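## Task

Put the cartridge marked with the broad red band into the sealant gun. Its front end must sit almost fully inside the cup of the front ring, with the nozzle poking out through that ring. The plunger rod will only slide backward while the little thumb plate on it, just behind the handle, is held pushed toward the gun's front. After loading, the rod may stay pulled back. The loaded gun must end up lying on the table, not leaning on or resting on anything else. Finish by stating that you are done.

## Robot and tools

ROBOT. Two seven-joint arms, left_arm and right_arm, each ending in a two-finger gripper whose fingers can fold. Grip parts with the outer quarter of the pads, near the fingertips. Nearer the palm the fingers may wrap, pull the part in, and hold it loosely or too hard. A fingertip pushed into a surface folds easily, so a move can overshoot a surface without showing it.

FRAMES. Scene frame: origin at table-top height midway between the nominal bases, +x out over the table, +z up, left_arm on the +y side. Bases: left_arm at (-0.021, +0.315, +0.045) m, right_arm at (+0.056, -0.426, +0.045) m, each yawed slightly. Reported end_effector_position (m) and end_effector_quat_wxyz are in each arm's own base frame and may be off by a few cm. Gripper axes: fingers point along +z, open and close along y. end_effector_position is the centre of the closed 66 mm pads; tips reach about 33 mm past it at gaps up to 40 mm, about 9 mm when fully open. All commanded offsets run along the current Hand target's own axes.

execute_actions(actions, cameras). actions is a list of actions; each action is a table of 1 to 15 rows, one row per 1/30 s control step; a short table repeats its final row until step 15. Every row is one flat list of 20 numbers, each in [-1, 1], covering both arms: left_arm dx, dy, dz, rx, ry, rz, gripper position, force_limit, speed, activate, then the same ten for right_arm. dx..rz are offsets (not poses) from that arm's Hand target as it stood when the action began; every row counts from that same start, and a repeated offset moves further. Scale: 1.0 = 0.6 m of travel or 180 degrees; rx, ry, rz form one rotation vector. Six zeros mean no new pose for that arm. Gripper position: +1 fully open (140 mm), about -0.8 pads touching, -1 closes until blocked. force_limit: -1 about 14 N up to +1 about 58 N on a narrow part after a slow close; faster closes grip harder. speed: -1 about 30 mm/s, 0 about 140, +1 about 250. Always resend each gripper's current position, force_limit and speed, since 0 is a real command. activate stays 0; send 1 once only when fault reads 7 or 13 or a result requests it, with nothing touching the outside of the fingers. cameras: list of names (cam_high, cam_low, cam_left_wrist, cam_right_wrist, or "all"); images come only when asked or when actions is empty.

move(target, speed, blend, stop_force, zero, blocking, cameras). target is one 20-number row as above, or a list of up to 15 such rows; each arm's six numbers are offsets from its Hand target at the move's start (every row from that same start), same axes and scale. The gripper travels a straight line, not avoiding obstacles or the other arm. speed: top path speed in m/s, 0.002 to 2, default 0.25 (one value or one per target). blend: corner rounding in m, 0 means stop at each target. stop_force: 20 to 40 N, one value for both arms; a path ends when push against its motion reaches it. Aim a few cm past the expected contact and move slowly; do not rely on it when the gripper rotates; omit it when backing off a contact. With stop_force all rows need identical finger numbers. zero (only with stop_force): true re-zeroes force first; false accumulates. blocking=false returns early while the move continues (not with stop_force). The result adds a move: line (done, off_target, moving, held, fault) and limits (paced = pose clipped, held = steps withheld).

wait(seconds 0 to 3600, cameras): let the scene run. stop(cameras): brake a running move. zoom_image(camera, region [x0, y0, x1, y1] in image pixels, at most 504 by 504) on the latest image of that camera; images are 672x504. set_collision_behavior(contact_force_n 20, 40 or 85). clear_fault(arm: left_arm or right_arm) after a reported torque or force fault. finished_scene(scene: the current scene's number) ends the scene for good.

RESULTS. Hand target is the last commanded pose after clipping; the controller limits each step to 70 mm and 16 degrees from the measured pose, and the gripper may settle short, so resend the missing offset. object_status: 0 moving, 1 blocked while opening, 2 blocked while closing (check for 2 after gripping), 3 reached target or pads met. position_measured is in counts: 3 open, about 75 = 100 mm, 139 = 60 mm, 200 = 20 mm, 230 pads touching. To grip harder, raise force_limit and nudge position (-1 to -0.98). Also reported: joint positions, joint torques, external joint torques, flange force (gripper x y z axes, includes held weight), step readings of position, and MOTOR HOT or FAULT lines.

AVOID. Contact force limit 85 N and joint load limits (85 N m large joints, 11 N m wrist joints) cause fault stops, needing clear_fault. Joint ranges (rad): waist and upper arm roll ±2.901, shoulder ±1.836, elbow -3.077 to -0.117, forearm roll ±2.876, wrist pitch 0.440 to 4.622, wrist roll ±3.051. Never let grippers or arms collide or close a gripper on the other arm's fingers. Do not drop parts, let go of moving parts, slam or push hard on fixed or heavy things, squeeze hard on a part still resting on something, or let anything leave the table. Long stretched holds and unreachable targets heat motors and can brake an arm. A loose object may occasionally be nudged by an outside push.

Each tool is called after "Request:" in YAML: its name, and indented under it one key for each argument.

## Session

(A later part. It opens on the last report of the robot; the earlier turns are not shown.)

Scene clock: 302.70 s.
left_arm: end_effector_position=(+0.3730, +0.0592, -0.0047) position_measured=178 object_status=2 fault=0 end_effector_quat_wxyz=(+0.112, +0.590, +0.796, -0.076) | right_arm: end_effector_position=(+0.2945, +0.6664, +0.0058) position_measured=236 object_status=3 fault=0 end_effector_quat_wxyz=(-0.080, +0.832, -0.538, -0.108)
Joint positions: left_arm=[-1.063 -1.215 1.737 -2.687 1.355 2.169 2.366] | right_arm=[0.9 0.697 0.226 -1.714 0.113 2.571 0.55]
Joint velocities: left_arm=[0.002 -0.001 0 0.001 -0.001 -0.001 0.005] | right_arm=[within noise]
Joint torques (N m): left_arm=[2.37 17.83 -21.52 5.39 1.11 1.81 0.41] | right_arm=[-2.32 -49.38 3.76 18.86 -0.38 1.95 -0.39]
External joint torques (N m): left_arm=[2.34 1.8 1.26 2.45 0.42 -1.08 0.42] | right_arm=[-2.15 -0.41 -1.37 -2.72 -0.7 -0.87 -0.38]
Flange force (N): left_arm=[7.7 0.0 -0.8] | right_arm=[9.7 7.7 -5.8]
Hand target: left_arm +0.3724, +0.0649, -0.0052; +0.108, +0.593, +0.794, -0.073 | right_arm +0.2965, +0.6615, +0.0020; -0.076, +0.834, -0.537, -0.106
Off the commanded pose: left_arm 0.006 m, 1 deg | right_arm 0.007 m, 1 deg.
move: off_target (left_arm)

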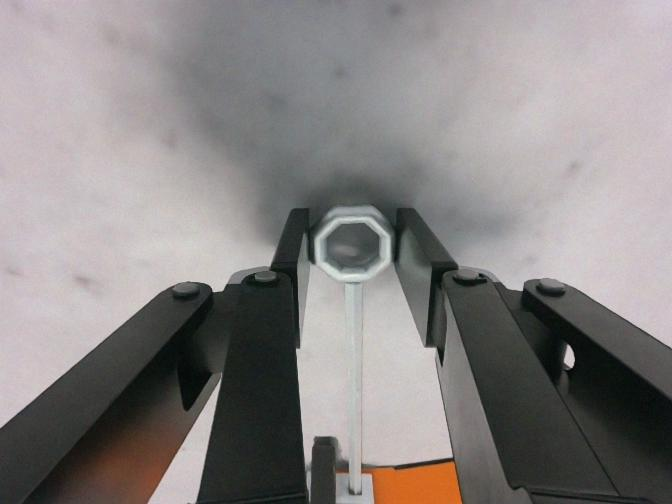

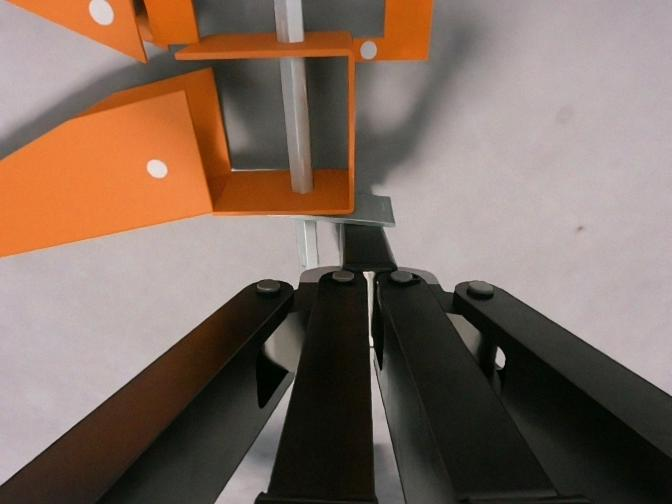

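Request:
move:
  target:
    - [0.1,0,-0.0268,0,0,0,-1,0,-1,0, 0,0,0,0,0,0,-1,1,1,0]
  speed: 0.03
  stop_force: 20
  cameras: ["all"]

Scene clock: 312.10 s.
left_arm: end_effector_position=(+0.3571, +0.1139, -0.0031) position_measured=178 object_status=2 fault=0 end_effector_quat_wxyz=(+0.116, +0.593, +0.793, -0.078) | right_arm: end_effector_position=(+0.2892, +0.6703, +0.0074) position_measured=236 object_status=3 fault=0 end_effector_quat_wxyz=(-0.082, +0.833, -0.535, -0.111)
Joint positions: left_arm=[-0.931 -1.197 1.731 -2.663 1.285 2.154 2.557] | right_arm=[0.9 0.697 0.234 -1.714 0.112 2.574 0.55]
Joint velocities: left_arm=[-0.001 0.005 0 0 -0.003 0.003 0.004] | right_arm=[within noise]
Joint torques (N m): left_arm=[3.57 20.44 -21.2 9.03 2.53 1.36 0.27] | right_arm=[-5.4 -49.48 0.88 18.25 -0.79 1.49 -0.28]
External joint torques (N m): left_arm=[3.63 4.04 1.81 5.54 1.88 -1.46 0.27] | right_arm=[-5.41 -0.67 -4.55 -3.29 -1.1 -1.32 -0.27]
Flange force (N): left_arm=[11.8 2.4 2.6] | right_arm=[14.5 7.1 -8.6]
Hand target: left_arm +0.3547, +0.1244, -0.0052; +0.108, +0.593, +0.794, -0.073 | right_arm +0.2965, +0.6615, +0.0020; -0.076, +0.834, -0.537, -0.106
Off the commanded pose: left_arm 0.011 m, 1 deg | right_arm 0.013 m, 1 deg.
move: moving (left_arm; no rest 5 s after the path's end)

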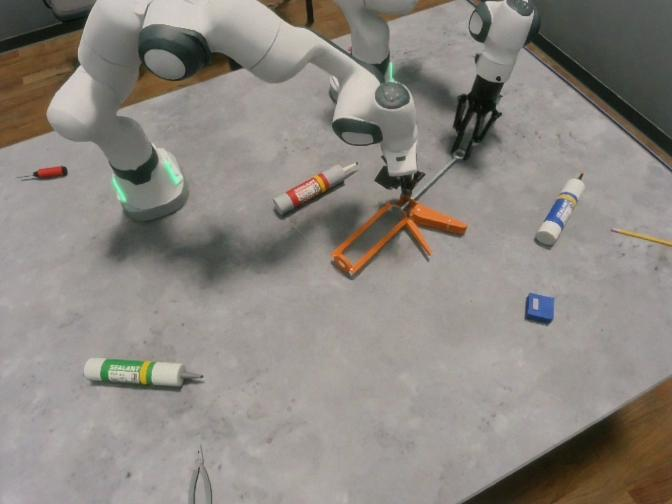

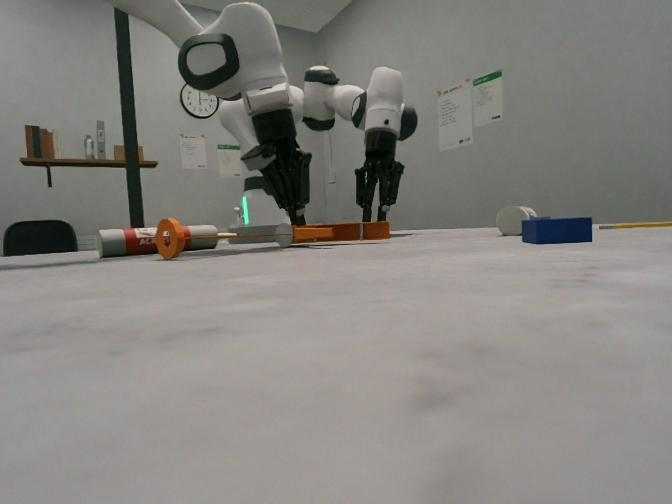

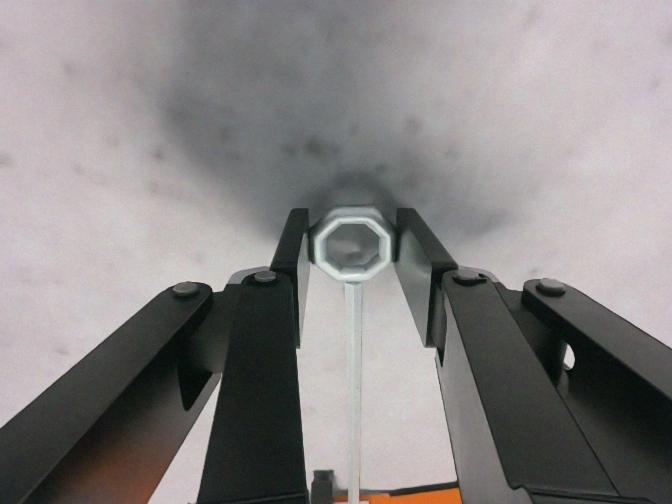

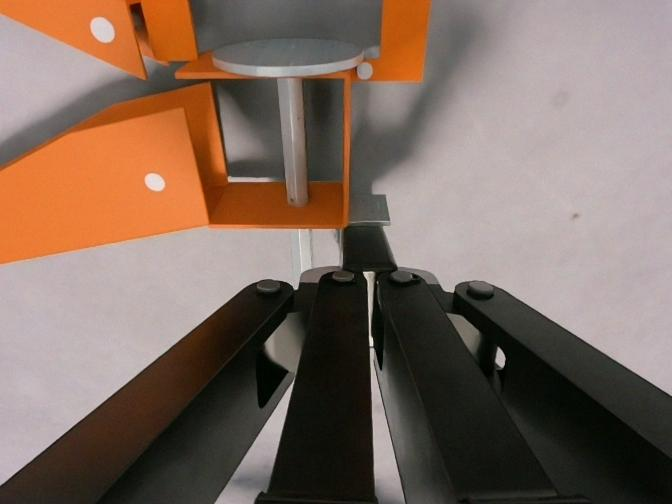

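Request:
move:
  target:
    - [-0.0129,0,0.0034,0,0,0,-1,0,-1,0, -0.032,0,0.0086,0,0,0,-1,1,1,0]
    - [-0.0129,0,0.0034,0,0,0,-1,0,-1,0, -0.0968,0,-0.2329,0,0,0,-0.99,1,1,0]
  speed: [0.05,0.15]
  cameras: ["all"]

Scene clock: 338.67 s.
left_arm: end_effector_position=(+0.3572, +0.1150, -0.0045) position_measured=178 object_status=2 fault=0 end_effector_quat_wxyz=(+0.110, +0.594, +0.793, -0.075) | right_arm: end_effector_position=(+0.2867, +0.6796, +0.1527) position_measured=236 object_status=3 fault=0 end_effector_quat_wxyz=(-0.078, +0.836, -0.533, -0.105)
Joint positions: left_arm=[-0.941 -1.186 1.731 -2.663 1.293 2.156 2.547] | right_arm=[0.931 0.5 0.211 -1.619 0.122 2.285 0.6]
Joint torques (N m): left_arm=[-0.23 17.37 -21.17 4.59 1.28 2.54 -0.1] | right_arm=[-0.77 -48.67 3.65 23.74 1.21 2.64 0.08]
External joint torques (N m): left_arm=[-0.2 0.97 1.69 1.02 0.63 -0.25 -0.1] | right_arm=[-0.9 -1.63 -0.18 -0.57 0.53 -0.21 0.09]
Flange force (N): left_arm=[1.6 3.6 7.8] | right_arm=[5.6 5.8 -3.4]
Hand target: left_arm +0.3570, +0.1168, -0.0051; +0.108, +0.593, +0.794, -0.073 | right_arm +0.2865, +0.6789, +0.1520; -0.076, +0.834, -0.537, -0.106
Off the commanded pose: left_arm 0.002 m, 0 deg | right_arm 0.001 m, 1 deg.
move: done

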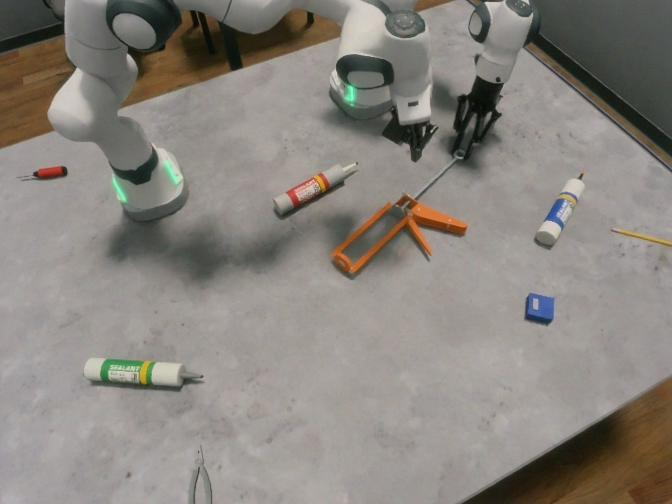

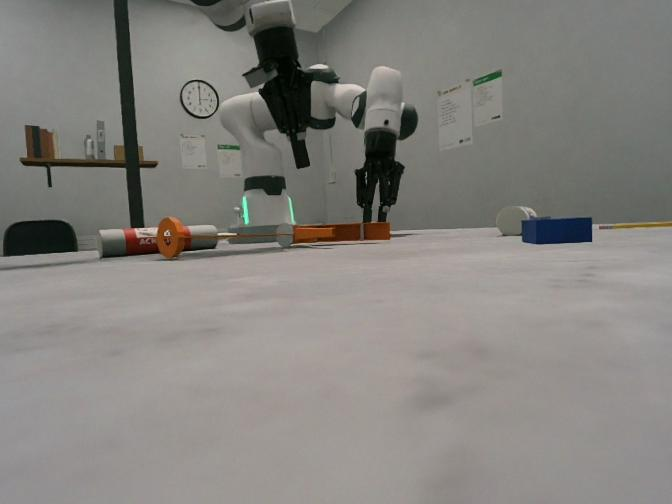

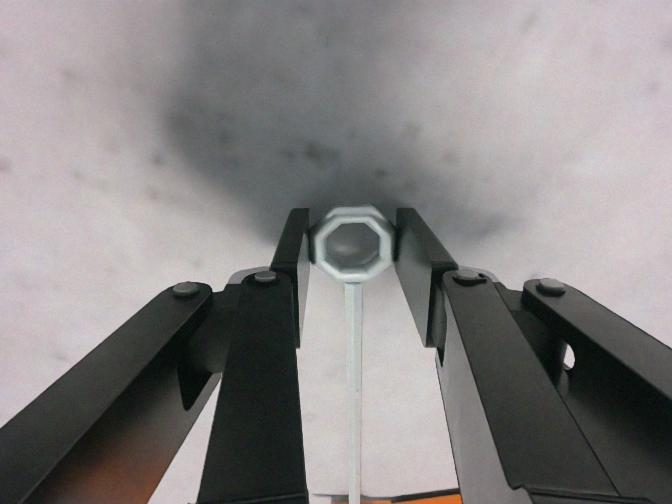

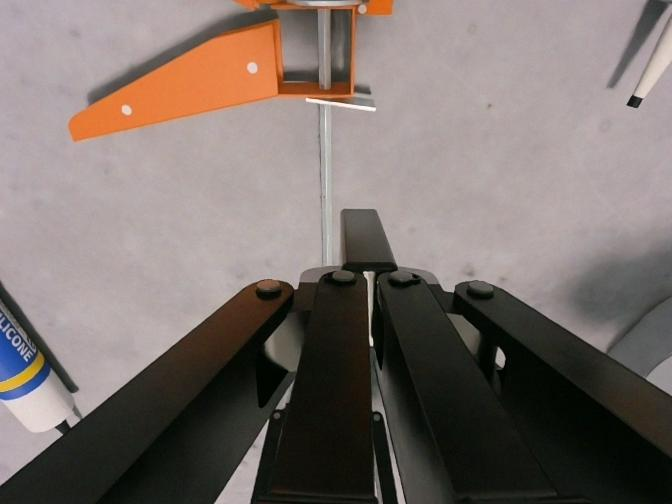

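Request:
move:
  target:
    - [0,0,0,0,0,0,-1,0,-1,0, 0.3118,0.3298,-0.2655,0.0049,0.0832,0.0686,0.43,1,1,0]
  cameras: ["cam_high","cam_right_wrist"]

Scene clock: 350.17 s.
left_arm: end_effector_position=(+0.3572, +0.1150, -0.0045) position_measured=178 object_status=2 fault=0 end_effector_quat_wxyz=(+0.110, +0.594, +0.793, -0.075) | right_arm: end_effector_position=(+0.1967, +0.3960, +0.2551) position_measured=75 object_status=3 fault=0 end_effector_quat_wxyz=(-0.001, +0.780, -0.625, -0.001)
Joint positions: left_arm=[-0.941 -1.186 1.731 -2.663 1.293 2.156 2.547] | right_arm=[0.906 -0.354 0.185 -2.348 0.072 2 0.831]
Joint velocities: left_arm=[within noise] | right_arm=[0.001 0 0 0.001 -0.001 -0.001 0.007]
Joint torques (N m): left_arm=[-0.25 17.42 -21.2 4.59 1.25 2.54 -0.1] | right_arm=[-1.21 -21.61 -0.98 23.56 0.71 2.24 0.18]
External joint torques (N m): left_arm=[-0.31 1.05 1.69 0.83 0.6 -0.27 -0.09] | right_arm=[-1.24 -2.5 1.13 -0.77 0.02 -0.25 0.18]
Flange force (N): left_arm=[1.3 3.4 7.9] | right_arm=[6.8 6.8 -0.8]
Hand target: left_arm +0.3570, +0.1168, -0.0051; +0.108, +0.593, +0.794, -0.073 | right_arm +0.1964, +0.3947, +0.2550; +0.000, +0.777, -0.629, +0.000
Off the commanded pose: left_arm 0.002 m, 0 deg | right_arm 0.001 m, 1 deg.
move: done

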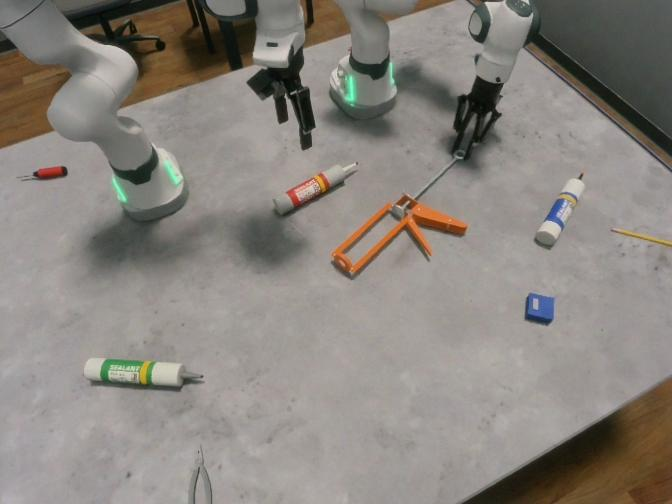

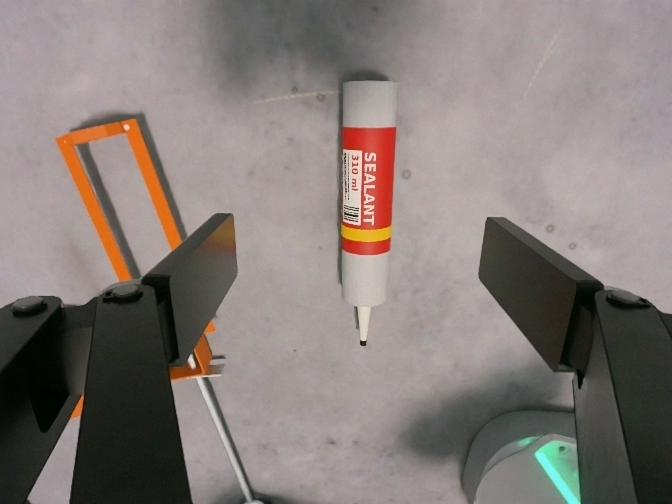

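Request:
move:
  target:
    - [0,0,0,0,0,0,-1,0,-1,0, 0.2,0,0,0,0,0,-1,1,1,0]
    - [0,0,0,0,0,0,-1,0,-1,0, 0.2,0,0.375,0,0,0,-1,1,1,0]
  cameras: ["cam_right_wrist"]

Request:
move:
  target:
    - [0,0,0,0,0,0,-1,0,-1,0, 0,0,0.117,0,0,0,-1,1,1,0]
  speed: 0.025
  stop_force: 20
  cameras: ["cam_right_wrist"]

Scene clock: 384.17 s.
left_arm: end_effector_position=(+0.3572, +0.1150, -0.0045) position_measured=178 object_status=2 fault=0 end_effector_quat_wxyz=(+0.110, +0.594, +0.793, -0.075) | right_arm: end_effector_position=(+0.2206, +0.2756, +0.0296) position_measured=236 object_status=3 fault=0 end_effector_quat_wxyz=(+0.002, +0.774, -0.633, -0.001)
Joint positions: left_arm=[-0.941 -1.186 1.731 -2.663 1.293 2.156 2.547] | right_arm=[0.883 -0.178 0.014 -2.87 0.008 2.689 0.69]
Joint velocities: left_arm=[within noise] | right_arm=[0.001 0 -0.001 -0.001 0 0.004 -0.001]
Joint torques (N m): left_arm=[-0.24 17.44 -21.14 4.58 1.26 2.53 -0.13] | right_arm=[-0.5 -19.36 0.37 16.8 -0.15 2.71 -0.29]
External joint torques (N m): left_arm=[-0.29 1.01 1.7 0.86 0.6 -0.26 -0.13] | right_arm=[-0.49 -0.74 0.58 -0.27 -0.48 0.23 -0.29]
Flange force (N): left_arm=[1.2 3.5 7.9] | right_arm=[2.4 1.8 -1.7]
Hand target: left_arm +0.3570, +0.1168, -0.0051; +0.108, +0.593, +0.794, -0.073 | right_arm +0.2213, +0.2774, +0.0300; +0.000, +0.777, -0.629, +0.000
Off the commanded pose: left_arm 0.002 m, 0 deg | right_arm 0.002 m, 1 deg.
move: done

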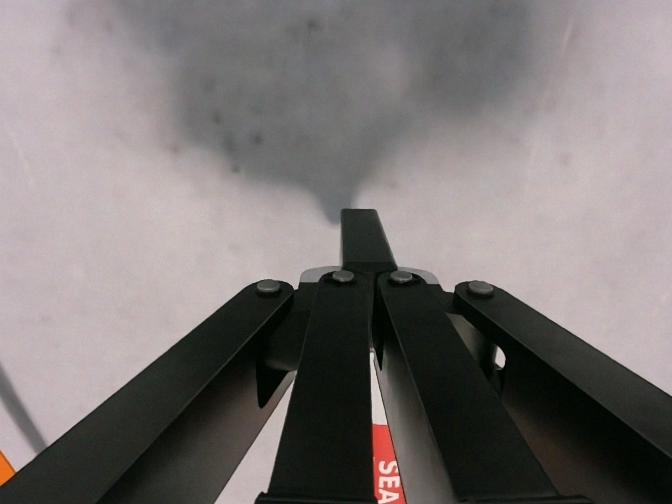

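Scene clock: 386.20 s.
left_arm: end_effector_position=(+0.3572, +0.1150, -0.0045) position_measured=178 object_status=2 fault=0 end_effector_quat_wxyz=(+0.110, +0.594, +0.793, -0.075) | right_arm: end_effector_position=(+0.2191, +0.2740, -0.0056) position_measured=236 object_status=3 fault=0 end_effector_quat_wxyz=(+0.005, +0.775, -0.632, +0.000)
Joint positions: left_arm=[-0.941 -1.186 1.731 -2.663 1.293 2.156 2.547] | right_arm=[0.883 -0.048 0.014 -2.87 0.005 2.811 0.69]
Joint torques (N m): left_arm=[-0.24 17.37 -21.2 4.6 1.27 2.53 -0.13] | right_arm=[-1.01 -15.06 0.41 15.43 -0.24 5.46 -0.26]
External joint torques (N m): left_arm=[-0.21 0.98 1.73 0.92 0.61 -0.28 -0.12] | right_arm=[-1.05 5.85 0.42 0.67 -0.47 3 -0.26]
Flange force (N): left_arm=[1.4 3.4 7.9] | right_arm=[-7.4 -11.5 34.1]
Hand target: left_arm +0.3570, +0.1168, -0.0051; +0.108, +0.593, +0.794, -0.073 | right_arm +0.2212, +0.2773, -0.0075; +0.000, +0.777, -0.629, +0.000 (not the last commanded pose)
Off the commanded pose: left_arm 0.002 m, 0 deg | right_arm 0.035 m, 1 deg.
move: contact (right_arm)

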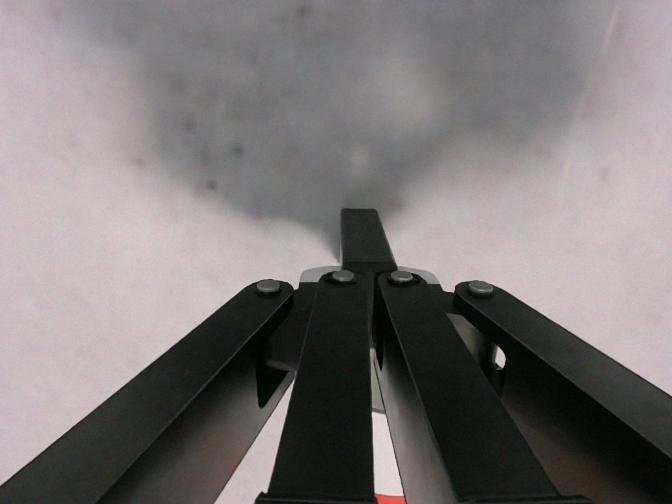

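Request:
move:
  target:
    - [0,0,0,0,0,0,-1,0,-1,0, 0,0,-0.179,0,0,0,-1,1,1,0]
    - [0,0,0,0,0,0,-1,0,-1,0, -0.263,0.023,-0.179,0,0,0,0.15,1,1,0]
  cameras: ["cam_right_wrist"]

Scene clock: 400.53 s.
left_arm: end_effector_position=(+0.3572, +0.1150, -0.0045) position_measured=178 object_status=2 fault=0 end_effector_quat_wxyz=(+0.110, +0.594, +0.793, -0.075) | right_arm: end_effector_position=(+0.1748, +0.4291, +0.1001) position_measured=110 object_status=0 fault=0 end_effector_quat_wxyz=(-0.001, +0.779, -0.627, -0.001)
Joint positions: left_arm=[-0.941 -1.186 1.731 -2.663 1.293 2.156 2.547] | right_arm=[0.985 -0.071 0.199 -2.495 0.024 2.428 0.95]
Joint torques (N m): left_arm=[-0.34 17.44 -21.21 4.58 1.26 2.54 -0.1] | right_arm=[-0.79 -26.8 0.2 20.74 0.02 2.26 0.13]
External joint torques (N m): left_arm=[-0.43 1.05 1.67 0.83 0.6 -0.26 -0.09] | right_arm=[-0.9 -1.27 0.53 -0.14 -0.48 -0.2 0.13]
Flange force (N): left_arm=[1.1 3.8 8.0] | right_arm=[2.7 1.8 -2.7]
Hand target: left_arm +0.3570, +0.1168, -0.0051; +0.108, +0.593, +0.794, -0.073 | right_arm +0.1749, +0.4288, +0.0999; +0.000, +0.777, -0.629, +0.000
Off the commanded pose: left_arm 0.002 m, 0 deg | right_arm 0.000 m, 0 deg.
move: done

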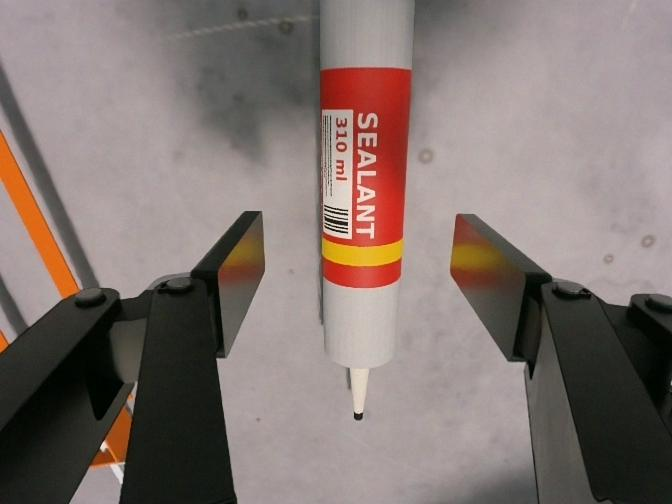

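Request:
move:
  target:
    - [0,0,0,0,0,0,-1,0,-1,0, 0,0.003,0.130,0,0,0,0.15,1,1,0]
    - [0,0,0,0,0,0,-1,0,-1,0, 0,0.003,0.130,0,0,0,-1,0,-1,0]
  cameras: ["cam_right_wrist","cam_low"]

Request:
wait:
  seconds: 0.5

Scene clock: 409.70 s.
left_arm: end_effector_position=(+0.3572, +0.1150, -0.0045) position_measured=178 object_status=2 fault=0 end_effector_quat_wxyz=(+0.110, +0.594, +0.793, -0.075) | right_arm: end_effector_position=(+0.1728, +0.4274, +0.0219) position_measured=160 object_status=0 fault=0 end_effector_quat_wxyz=(+0.001, +0.779, -0.627, +0.000)
Joint positions: left_arm=[-0.941 -1.186 1.731 -2.663 1.293 2.156 2.547] | right_arm=[0.988 0.113 0.192 -2.529 -0.043 2.638 1.001]
Joint torques (N m): left_arm=[-0.21 17.38 -21.2 4.61 1.25 2.54 -0.1] | right_arm=[-0.72 -29.43 1.05 17.2 -0.02 2.76 0.13]
External joint torques (N m): left_arm=[-0.21 0.98 1.7 0.88 0.59 -0.26 -0.09] | right_arm=[-0.85 -0.61 0.23 -0.69 -0.38 0.29 0.13]
Flange force (N): left_arm=[1.5 3.3 7.7] | right_arm=[3.4 1.7 -0.4]
Hand target: left_arm +0.3570, +0.1168, -0.0051; +0.108, +0.593, +0.794, -0.073 | right_arm +0.1731, +0.4284, +0.0219; +0.000, +0.777, -0.629, +0.000
Off the commanded pose: left_arm 0.002 m, 0 deg | right_arm 0.001 m, 0 deg.
move: done
Images, in order (width x height): cam_low 672x504, cam_right_wrist 672x504.

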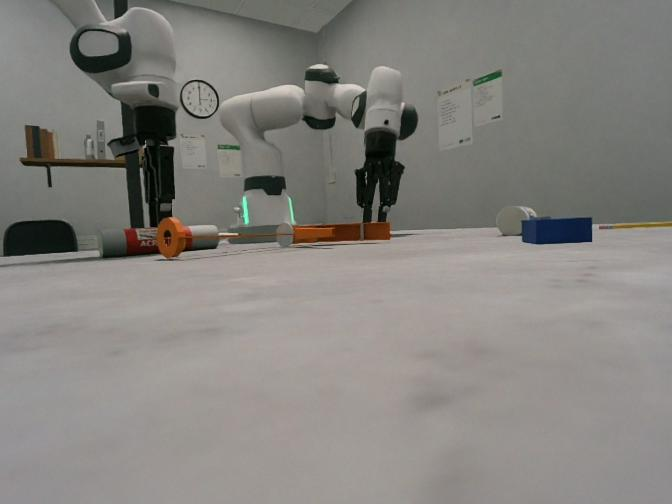

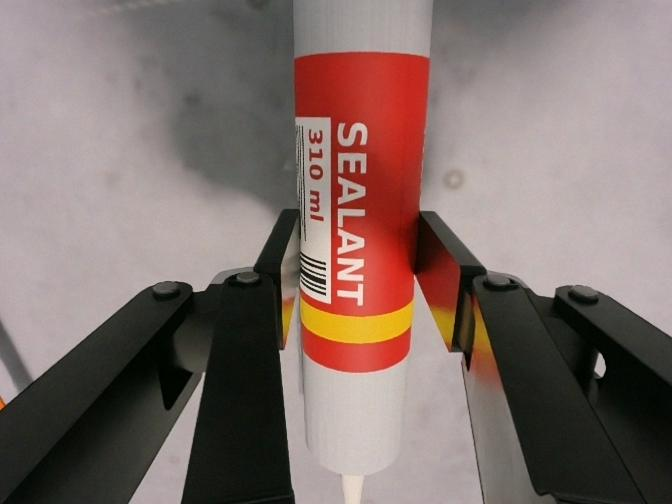

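Scene clock: 410.20 s.
left_arm: end_effector_position=(+0.3572, +0.1150, -0.0045) position_measured=178 object_status=2 fault=0 end_effector_quat_wxyz=(+0.110, +0.594, +0.793, -0.075) | right_arm: end_effector_position=(+0.1728, +0.4274, +0.0219) position_measured=160 object_status=2 fault=0 end_effector_quat_wxyz=(+0.001, +0.779, -0.627, +0.000)
Joint positions: left_arm=[-0.941 -1.186 1.731 -2.663 1.293 2.156 2.547] | right_arm=[0.988 0.113 0.192 -2.529 -0.043 2.638 1.001]
Joint torques (N m): left_arm=[-0.23 17.39 -21.21 4.57 1.26 2.53 -0.11] | right_arm=[-0.79 -29.42 1.07 17.25 -0.02 2.75 0.21]
External joint torques (N m): left_arm=[-0.15 0.97 1.75 0.9 0.6 -0.28 -0.1] | right_arm=[-0.84 -0.67 0.32 -0.55 -0.38 0.3 0.2]
Flange force (N): left_arm=[1.6 3.2 7.7] | right_arm=[3.0 1.7 -0.5]
Hand target: left_arm +0.3570, +0.1168, -0.0051; +0.108, +0.593, +0.794, -0.073 | right_arm +0.1731, +0.4284, +0.0219; +0.000, +0.777, -0.629, +0.000
Tool commands: left_gripper/position=-1.0 left_gripper/force_limit=+0.0 left_gripper/speed=-1.0 left_gripper/activate=+0.0 right_gripper/position=-1.0 right_gripper/force_limit=+0.0 right_gripper/speed=-1.0 right_gripper/activate=+0.0
Off the commanded pose: left_arm 0.002 m, 0 deg | right_arm 0.001 m, 0 deg.
wait: 0.50 s; at rest by 0.17 s

Request:
move:
  target:
    - [0,0,0,0,0,0,-1,0,-1,0, 0,0,-0.33,0,0,0,-1,0,-1,0]
  speed: 0.15
  cameras: ["all"]

Scene clock: 414.97 s.
left_arm: end_effector_position=(+0.3572, +0.1150, -0.0045) position_measured=178 object_status=2 fault=0 end_effector_quat_wxyz=(+0.110, +0.594, +0.793, -0.075) | right_arm: end_effector_position=(+0.1727, +0.4257, +0.2156) position_measured=160 object_status=2 fault=0 end_effector_quat_wxyz=(+0.004, +0.775, -0.632, +0.002)
Joint positions: left_arm=[-0.941 -1.186 1.731 -2.663 1.293 2.156 2.547] | right_arm=[0.992 -0.254 0.185 -2.355 0.052 2.095 0.943]
Joint velocities: left_arm=[within noise] | right_arm=[0 0 0 0 -0.001 -0.005 -0.002]
Joint torques (N m): left_arm=[-0.29 17.36 -21.17 4.58 1.25 2.54 -0.1] | right_arm=[-0.48 -26.38 -1.18 26.03 1.18 2.69 -0.34]
External joint torques (N m): left_arm=[-0.3 1 1.72 0.86 0.6 -0.27 -0.1] | right_arm=[-0.55 -4.23 0.31 2.17 0.53 0.24 -0.34]
Flange force (N): left_arm=[1.3 3.5 7.9] | right_arm=[5.8 3.6 -7.3]
Hand target: left_arm +0.3570, +0.1168, -0.0051; +0.108, +0.593, +0.794, -0.073 | right_arm +0.1732, +0.4284, +0.2199; +0.000, +0.777, -0.629, +0.000
Off the commanded pose: left_arm 0.002 m, 0 deg | right_arm 0.005 m, 1 deg.
move: off_target (right_arm)

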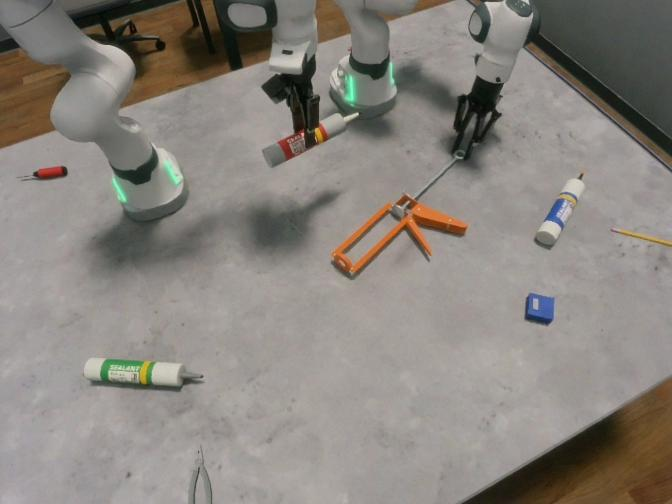

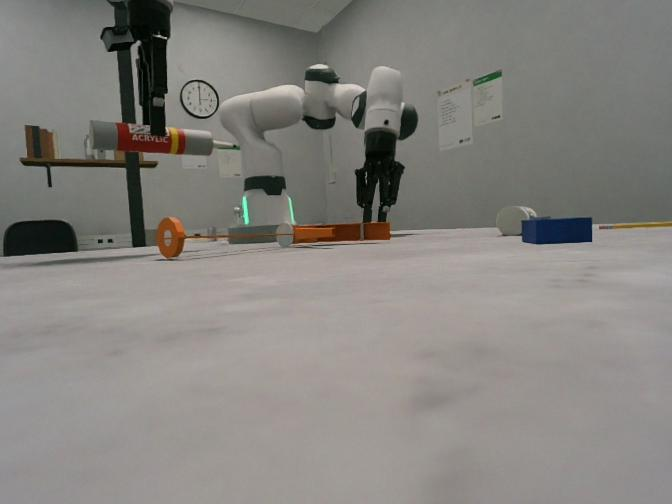

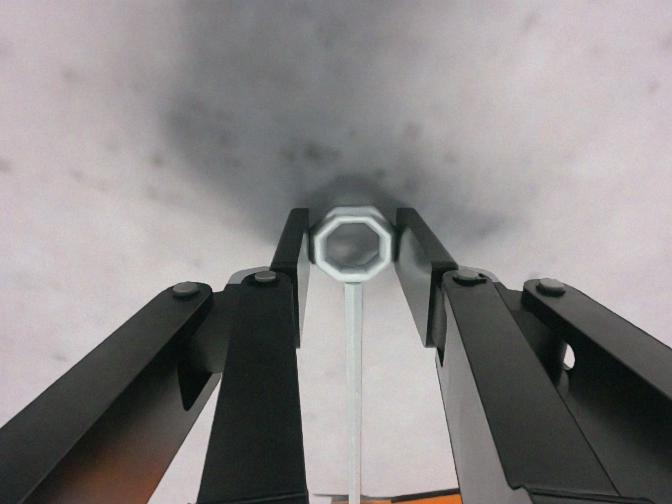

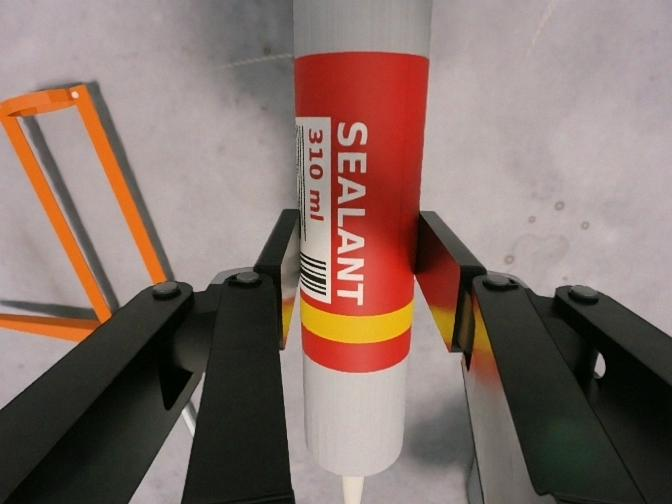

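Request:
move:
  target:
    - [0,0,0,0,0,0,-1,0,-1,0, -0.0408,-0.225,-0.05,0,0,-0.5347,-1,0,-1,0]
  speed: 0.3
  cameras: ["cam_high"]

Scene clock: 431.67 s.
left_arm: end_effector_position=(+0.3572, +0.1150, -0.0045) position_measured=178 object_status=2 fault=0 end_effector_quat_wxyz=(+0.110, +0.594, +0.793, -0.075) | right_arm: end_effector_position=(+0.2978, +0.4784, +0.2446) position_measured=160 object_status=2 fault=0 end_effector_quat_wxyz=(+0.005, +0.988, +0.155, -0.003)
Joint positions: left_arm=[-0.941 -1.186 1.731 -2.663 1.293 2.156 2.547] | right_arm=[1.075 0.039 -0.061 -1.952 0 1.981 -0.869]
Joint velocities: left_arm=[within noise] | right_arm=[0 0 -0.001 0 0.001 -0.001 -0.005]
Joint torques (N m): left_arm=[-0.25 17.41 -21.16 4.62 1.26 2.52 -0.14] | right_arm=[-1.18 -38.35 0.23 27.05 1.25 2.87 -0.39]
External joint torques (N m): left_arm=[-0.28 1.03 1.7 0.91 0.6 -0.28 -0.13] | right_arm=[-1.19 -4.86 0.26 2.63 0.52 0.28 -0.39]
Flange force (N): left_arm=[1.3 3.6 7.9] | right_arm=[-2.7 4.3 -7.1]
Hand target: left_arm +0.3570, +0.1168, -0.0051; +0.108, +0.593, +0.794, -0.073 | right_arm +0.3001, +0.4804, +0.2499; +0.000, +0.987, +0.159, +0.000
Off the commanded pose: left_arm 0.002 m, 0 deg | right_arm 0.006 m, 1 deg.
move: off_target (right_arm)

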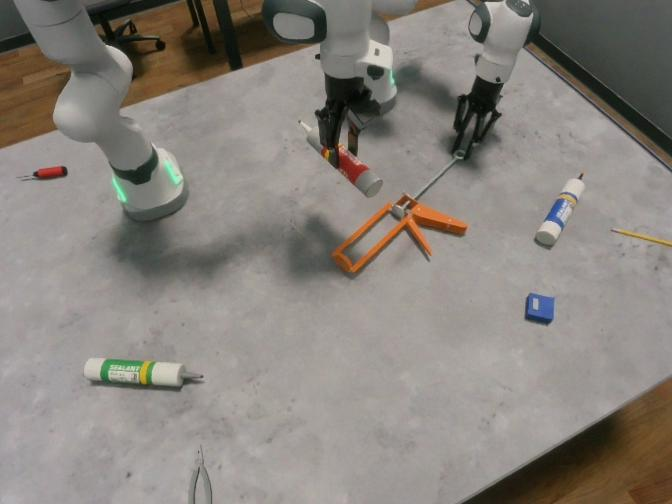

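Request:
move:
  target:
    - [0,0,0,0,0,0,-1,0,-1,0, 0.142,-0.074,0,0,0,-0.5344,-1,0,-1,0]
  speed: 0.3
  cameras: ["cam_high","cam_right_wrist","cam_low"]

Scene clock: 439.93 s.
left_arm: end_effector_position=(+0.3572, +0.1150, -0.0045) position_measured=178 object_status=2 fault=0 end_effector_quat_wxyz=(+0.110, +0.594, +0.793, -0.075) | right_arm: end_effector_position=(+0.3650, +0.5474, +0.2434) position_measured=160 object_status=2 fault=0 end_effector_quat_wxyz=(-0.001, +0.546, +0.838, -0.006)
Joint positions: left_arm=[-0.941 -1.186 1.731 -2.663 1.293 2.156 2.547] | right_arm=[0.81 0.345 0.205 -1.546 -0.07 1.872 -2.534]
Joint velocities: left_arm=[within noise] | right_arm=[0 0 0 0 -0.001 0 -0.005]
Joint torques (N m): left_arm=[-0.23 17.34 -21.25 4.57 1.26 2.54 -0.12] | right_arm=[-1.24 -48.42 3.46 27.19 0.48 2.81 -0.4]
External joint torques (N m): left_arm=[-0.21 0.93 1.67 0.88 0.6 -0.26 -0.11] | right_arm=[-1.28 -5.59 0.91 2.6 -0.42 0.27 -0.4]
Flange force (N): left_arm=[1.4 3.3 7.6] | right_arm=[-5.4 -5.4 -6.6]
Hand target: left_arm +0.3570, +0.1168, -0.0051; +0.108, +0.593, +0.794, -0.073 | right_arm +0.3671, +0.5493, +0.2499; +0.000, +0.541, +0.841, +0.000
Off the commanded pose: left_arm 0.002 m, 0 deg | right_arm 0.007 m, 1 deg.
move: off_target (right_arm)
Images, in order (width x height): cam_high 672x504, cam_low 672x504, cam_right_wrist 672x504.

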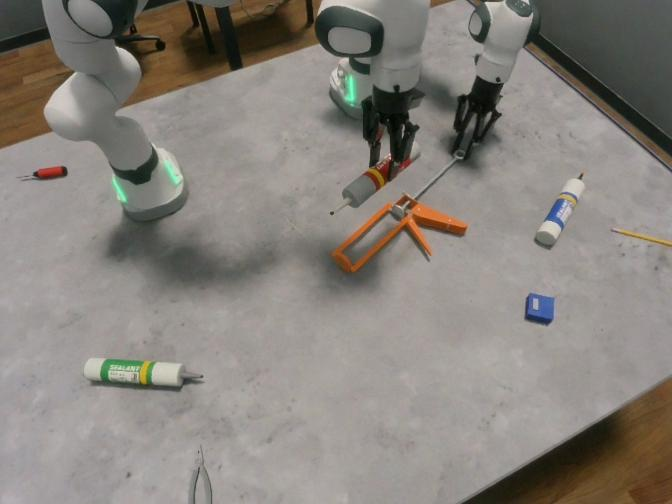

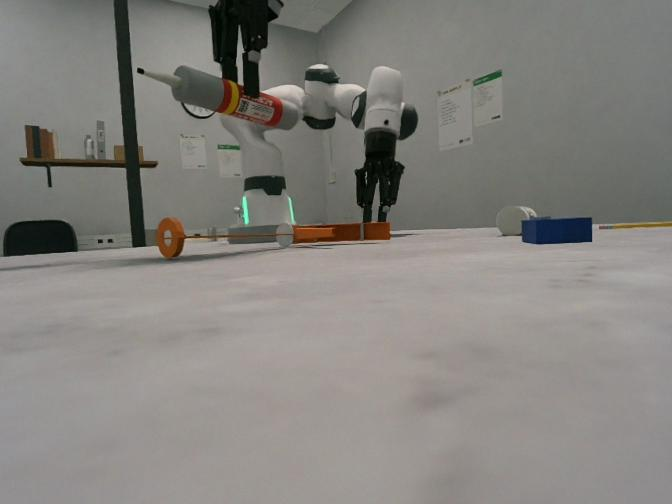

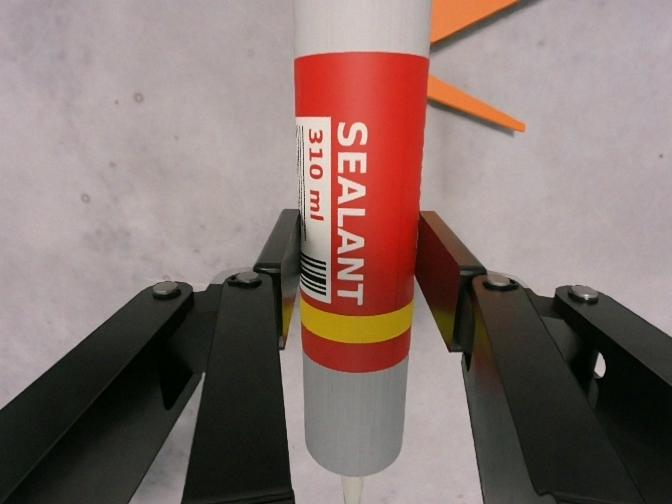

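Request:
move:
  target:
    - [0,0,0,0,0,0,-1,0,-1,0, -0.167,-0.2,0.083,0,0,0,-1,0,-1,0]
  speed: 0.3
  cameras: ["cam_right_wrist"]

Request:
move:
  target:
    - [0,0,0,0,0,0,-1,0,-1,0, 0,0.4333,0,0,0,0,-1,0,-1,0]
  speed: 0.3
  cameras: ["cam_right_wrist"]

Scene clock: 469.20 s.
left_arm: end_effector_position=(+0.3572, +0.1150, -0.0045) position_measured=178 object_status=2 fault=0 end_effector_quat_wxyz=(+0.110, +0.594, +0.793, -0.075) | right_arm: end_effector_position=(+0.2967, +0.4050, +0.1950) position_measured=160 object_status=2 fault=0 end_effector_quat_wxyz=(+0.000, +0.545, +0.839, -0.008)
Joint positions: left_arm=[-0.941 -1.186 1.731 -2.663 1.293 2.156 2.547] | right_arm=[0.751 -0.096 0.185 -2.243 0.02 2.132 -2.637]
Joint velocities: left_arm=[within noise] | right_arm=[0 -0.001 0.001 0 -0.001 0.002 -0.007]
Joint torques (N m): left_arm=[-0.26 17.41 -21.2 4.56 1.27 2.53 -0.15] | right_arm=[-0.8 -32.85 -0.39 25.28 1.37 3.19 -0.37]
External joint torques (N m): left_arm=[-0.2 1.04 1.73 0.9 0.61 -0.27 -0.14] | right_arm=[-0.78 -5.49 0.26 1.68 0.58 0.68 -0.37]
Flange force (N): left_arm=[1.4 3.3 7.9] | right_arm=[-6.6 -9.6 -6.9]
Hand target: left_arm +0.3570, +0.1168, -0.0051; +0.108, +0.593, +0.794, -0.073 | right_arm +0.2993, +0.4084, +0.2001; +0.000, +0.541, +0.841, +0.000
Off the commanded pose: left_arm 0.002 m, 0 deg | right_arm 0.007 m, 1 deg.
move: off_target (right_arm)

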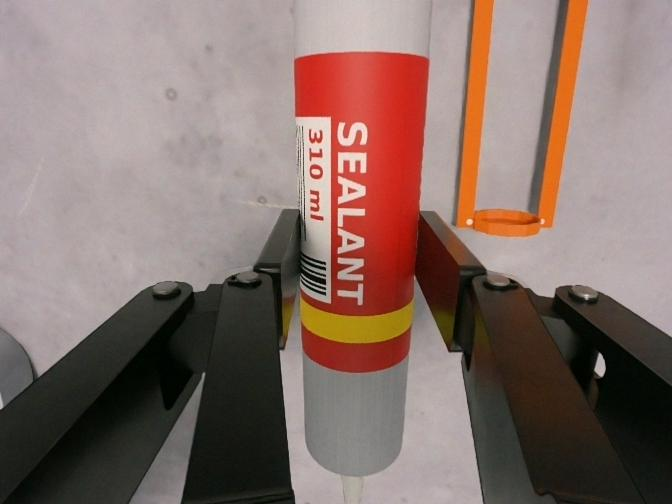

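Scene clock: 471.23 s.
left_arm: end_effector_position=(+0.3572, +0.1150, -0.0045) position_measured=178 object_status=2 fault=0 end_effector_quat_wxyz=(+0.110, +0.594, +0.793, -0.075) | right_arm: end_effector_position=(+0.5346, +0.5134, +0.1924) position_measured=160 object_status=2 fault=0 end_effector_quat_wxyz=(-0.002, +0.546, +0.838, -0.006)
Joint positions: left_arm=[-0.941 -1.186 1.731 -2.663 1.293 2.156 2.547] | right_arm=[0.689 0.692 0.119 -1.125 -0.076 1.801 -2.758]
Joint velocities: left_arm=[within noise] | right_arm=[0.001 0 0 0.001 0 -0.004 -0.005]
Joint torques (N m): left_arm=[-0.23 17.4 -21.2 4.58 1.26 2.54 -0.12] | right_arm=[-0.82 -58.68 3.47 27.16 0.41 2.72 -0.44]
External joint torques (N m): left_arm=[-0.19 1.06 1.72 0.96 0.61 -0.27 -0.12] | right_arm=[-0.87 -6.25 0.74 2.58 -0.52 0.2 -0.44]
Flange force (N): left_arm=[1.5 3.4 7.8] | right_arm=[-5.1 -9.7 -6.2]
Hand target: left_arm +0.3570, +0.1168, -0.0051; +0.108, +0.593, +0.794, -0.073 | right_arm +0.5360, +0.5160, +0.2000; +0.000, +0.541, +0.841, +0.000
Off the commanded pose: left_arm 0.002 m, 0 deg | right_arm 0.008 m, 1 deg.
move: off_target (right_arm)

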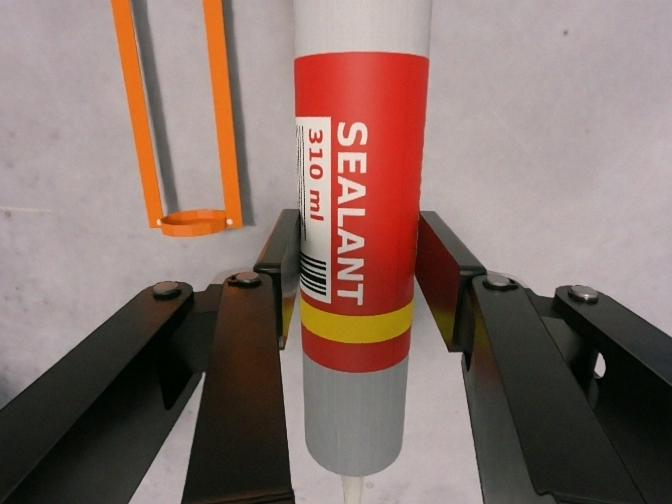

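Request:
zoom_image:
  camera: "cam_right_wrist"
  region: [80, 0, 300, 260]

Scaled by 1.938 from the camera's image (finer frame: 960x720).

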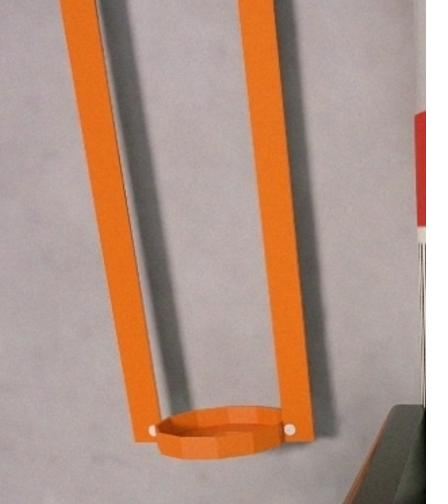

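Request:
move:
  target:
    - [0,0,0,0,0,0,-1,0,-1,0, 0.058,-0.53,-0.083,0,0,-0.0067,-1,0,-1,0]
  speed: 0.3
  cameras: ["cam_right_wrist"]

Request:
zoom_image:
  camera: "cam_right_wrist"
  region: [420, 0, 672, 290]

Scene clock: 514.90 s.
left_arm: end_effector_position=(+0.3572, +0.1150, -0.0045) position_measured=178 object_status=2 fault=0 end_effector_quat_wxyz=(+0.110, +0.594, +0.793, -0.075) | right_arm: end_effector_position=(+0.2304, +0.4127, +0.2451) position_measured=160 object_status=2 fault=0 end_effector_quat_wxyz=(+0.000, +0.528, +0.849, -0.008)
Joint positions: left_arm=[-0.941 -1.186 1.731 -2.663 1.293 2.156 2.547] | right_arm=[0.793 -0.238 0.252 -2.255 0.065 2.008 -2.591]
Joint velocities: left_arm=[within noise] | right_arm=[0 0.001 0.001 0.001 0.002 0 0.009]
Joint torques (N m): left_arm=[-0.23 17.41 -21.24 4.61 1.28 2.54 -0.13] | right_arm=[-1.1 -27.98 -1.12 26.06 1.43 3.22 0.12]
External joint torques (N m): left_arm=[-0.35 1 1.64 0.82 0.62 -0.26 -0.12] | right_arm=[-1.13 -5.27 0.86 1.74 0.58 0.7 0.12]
Flange force (N): left_arm=[1.1 3.5 7.9] | right_arm=[-5.5 -9.6 -5.2]
Hand target: left_arm +0.3570, +0.1168, -0.0051; +0.108, +0.593, +0.794, -0.073 | right_arm +0.2321, +0.4161, +0.2499; +0.000, +0.533, +0.846, +0.000
Off the commanded pose: left_arm 0.002 m, 0 deg | right_arm 0.006 m, 1 deg.
move: off_target (right_arm)

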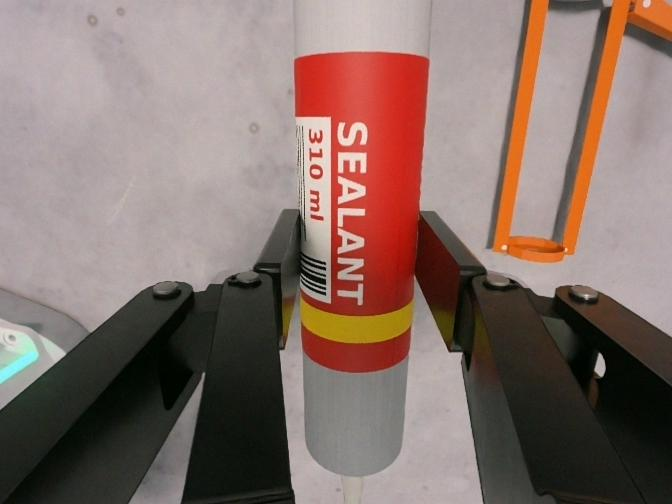

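Scaled by 1.738 from the camera's image (finer frame: 960x720).

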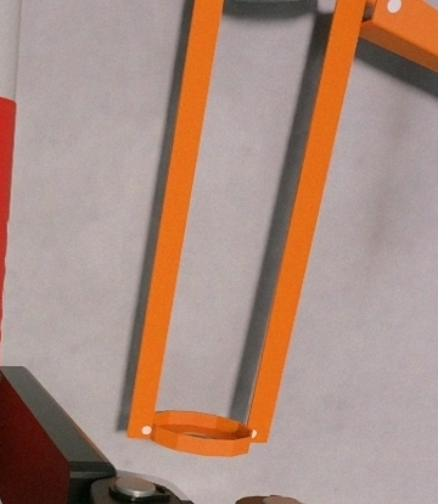

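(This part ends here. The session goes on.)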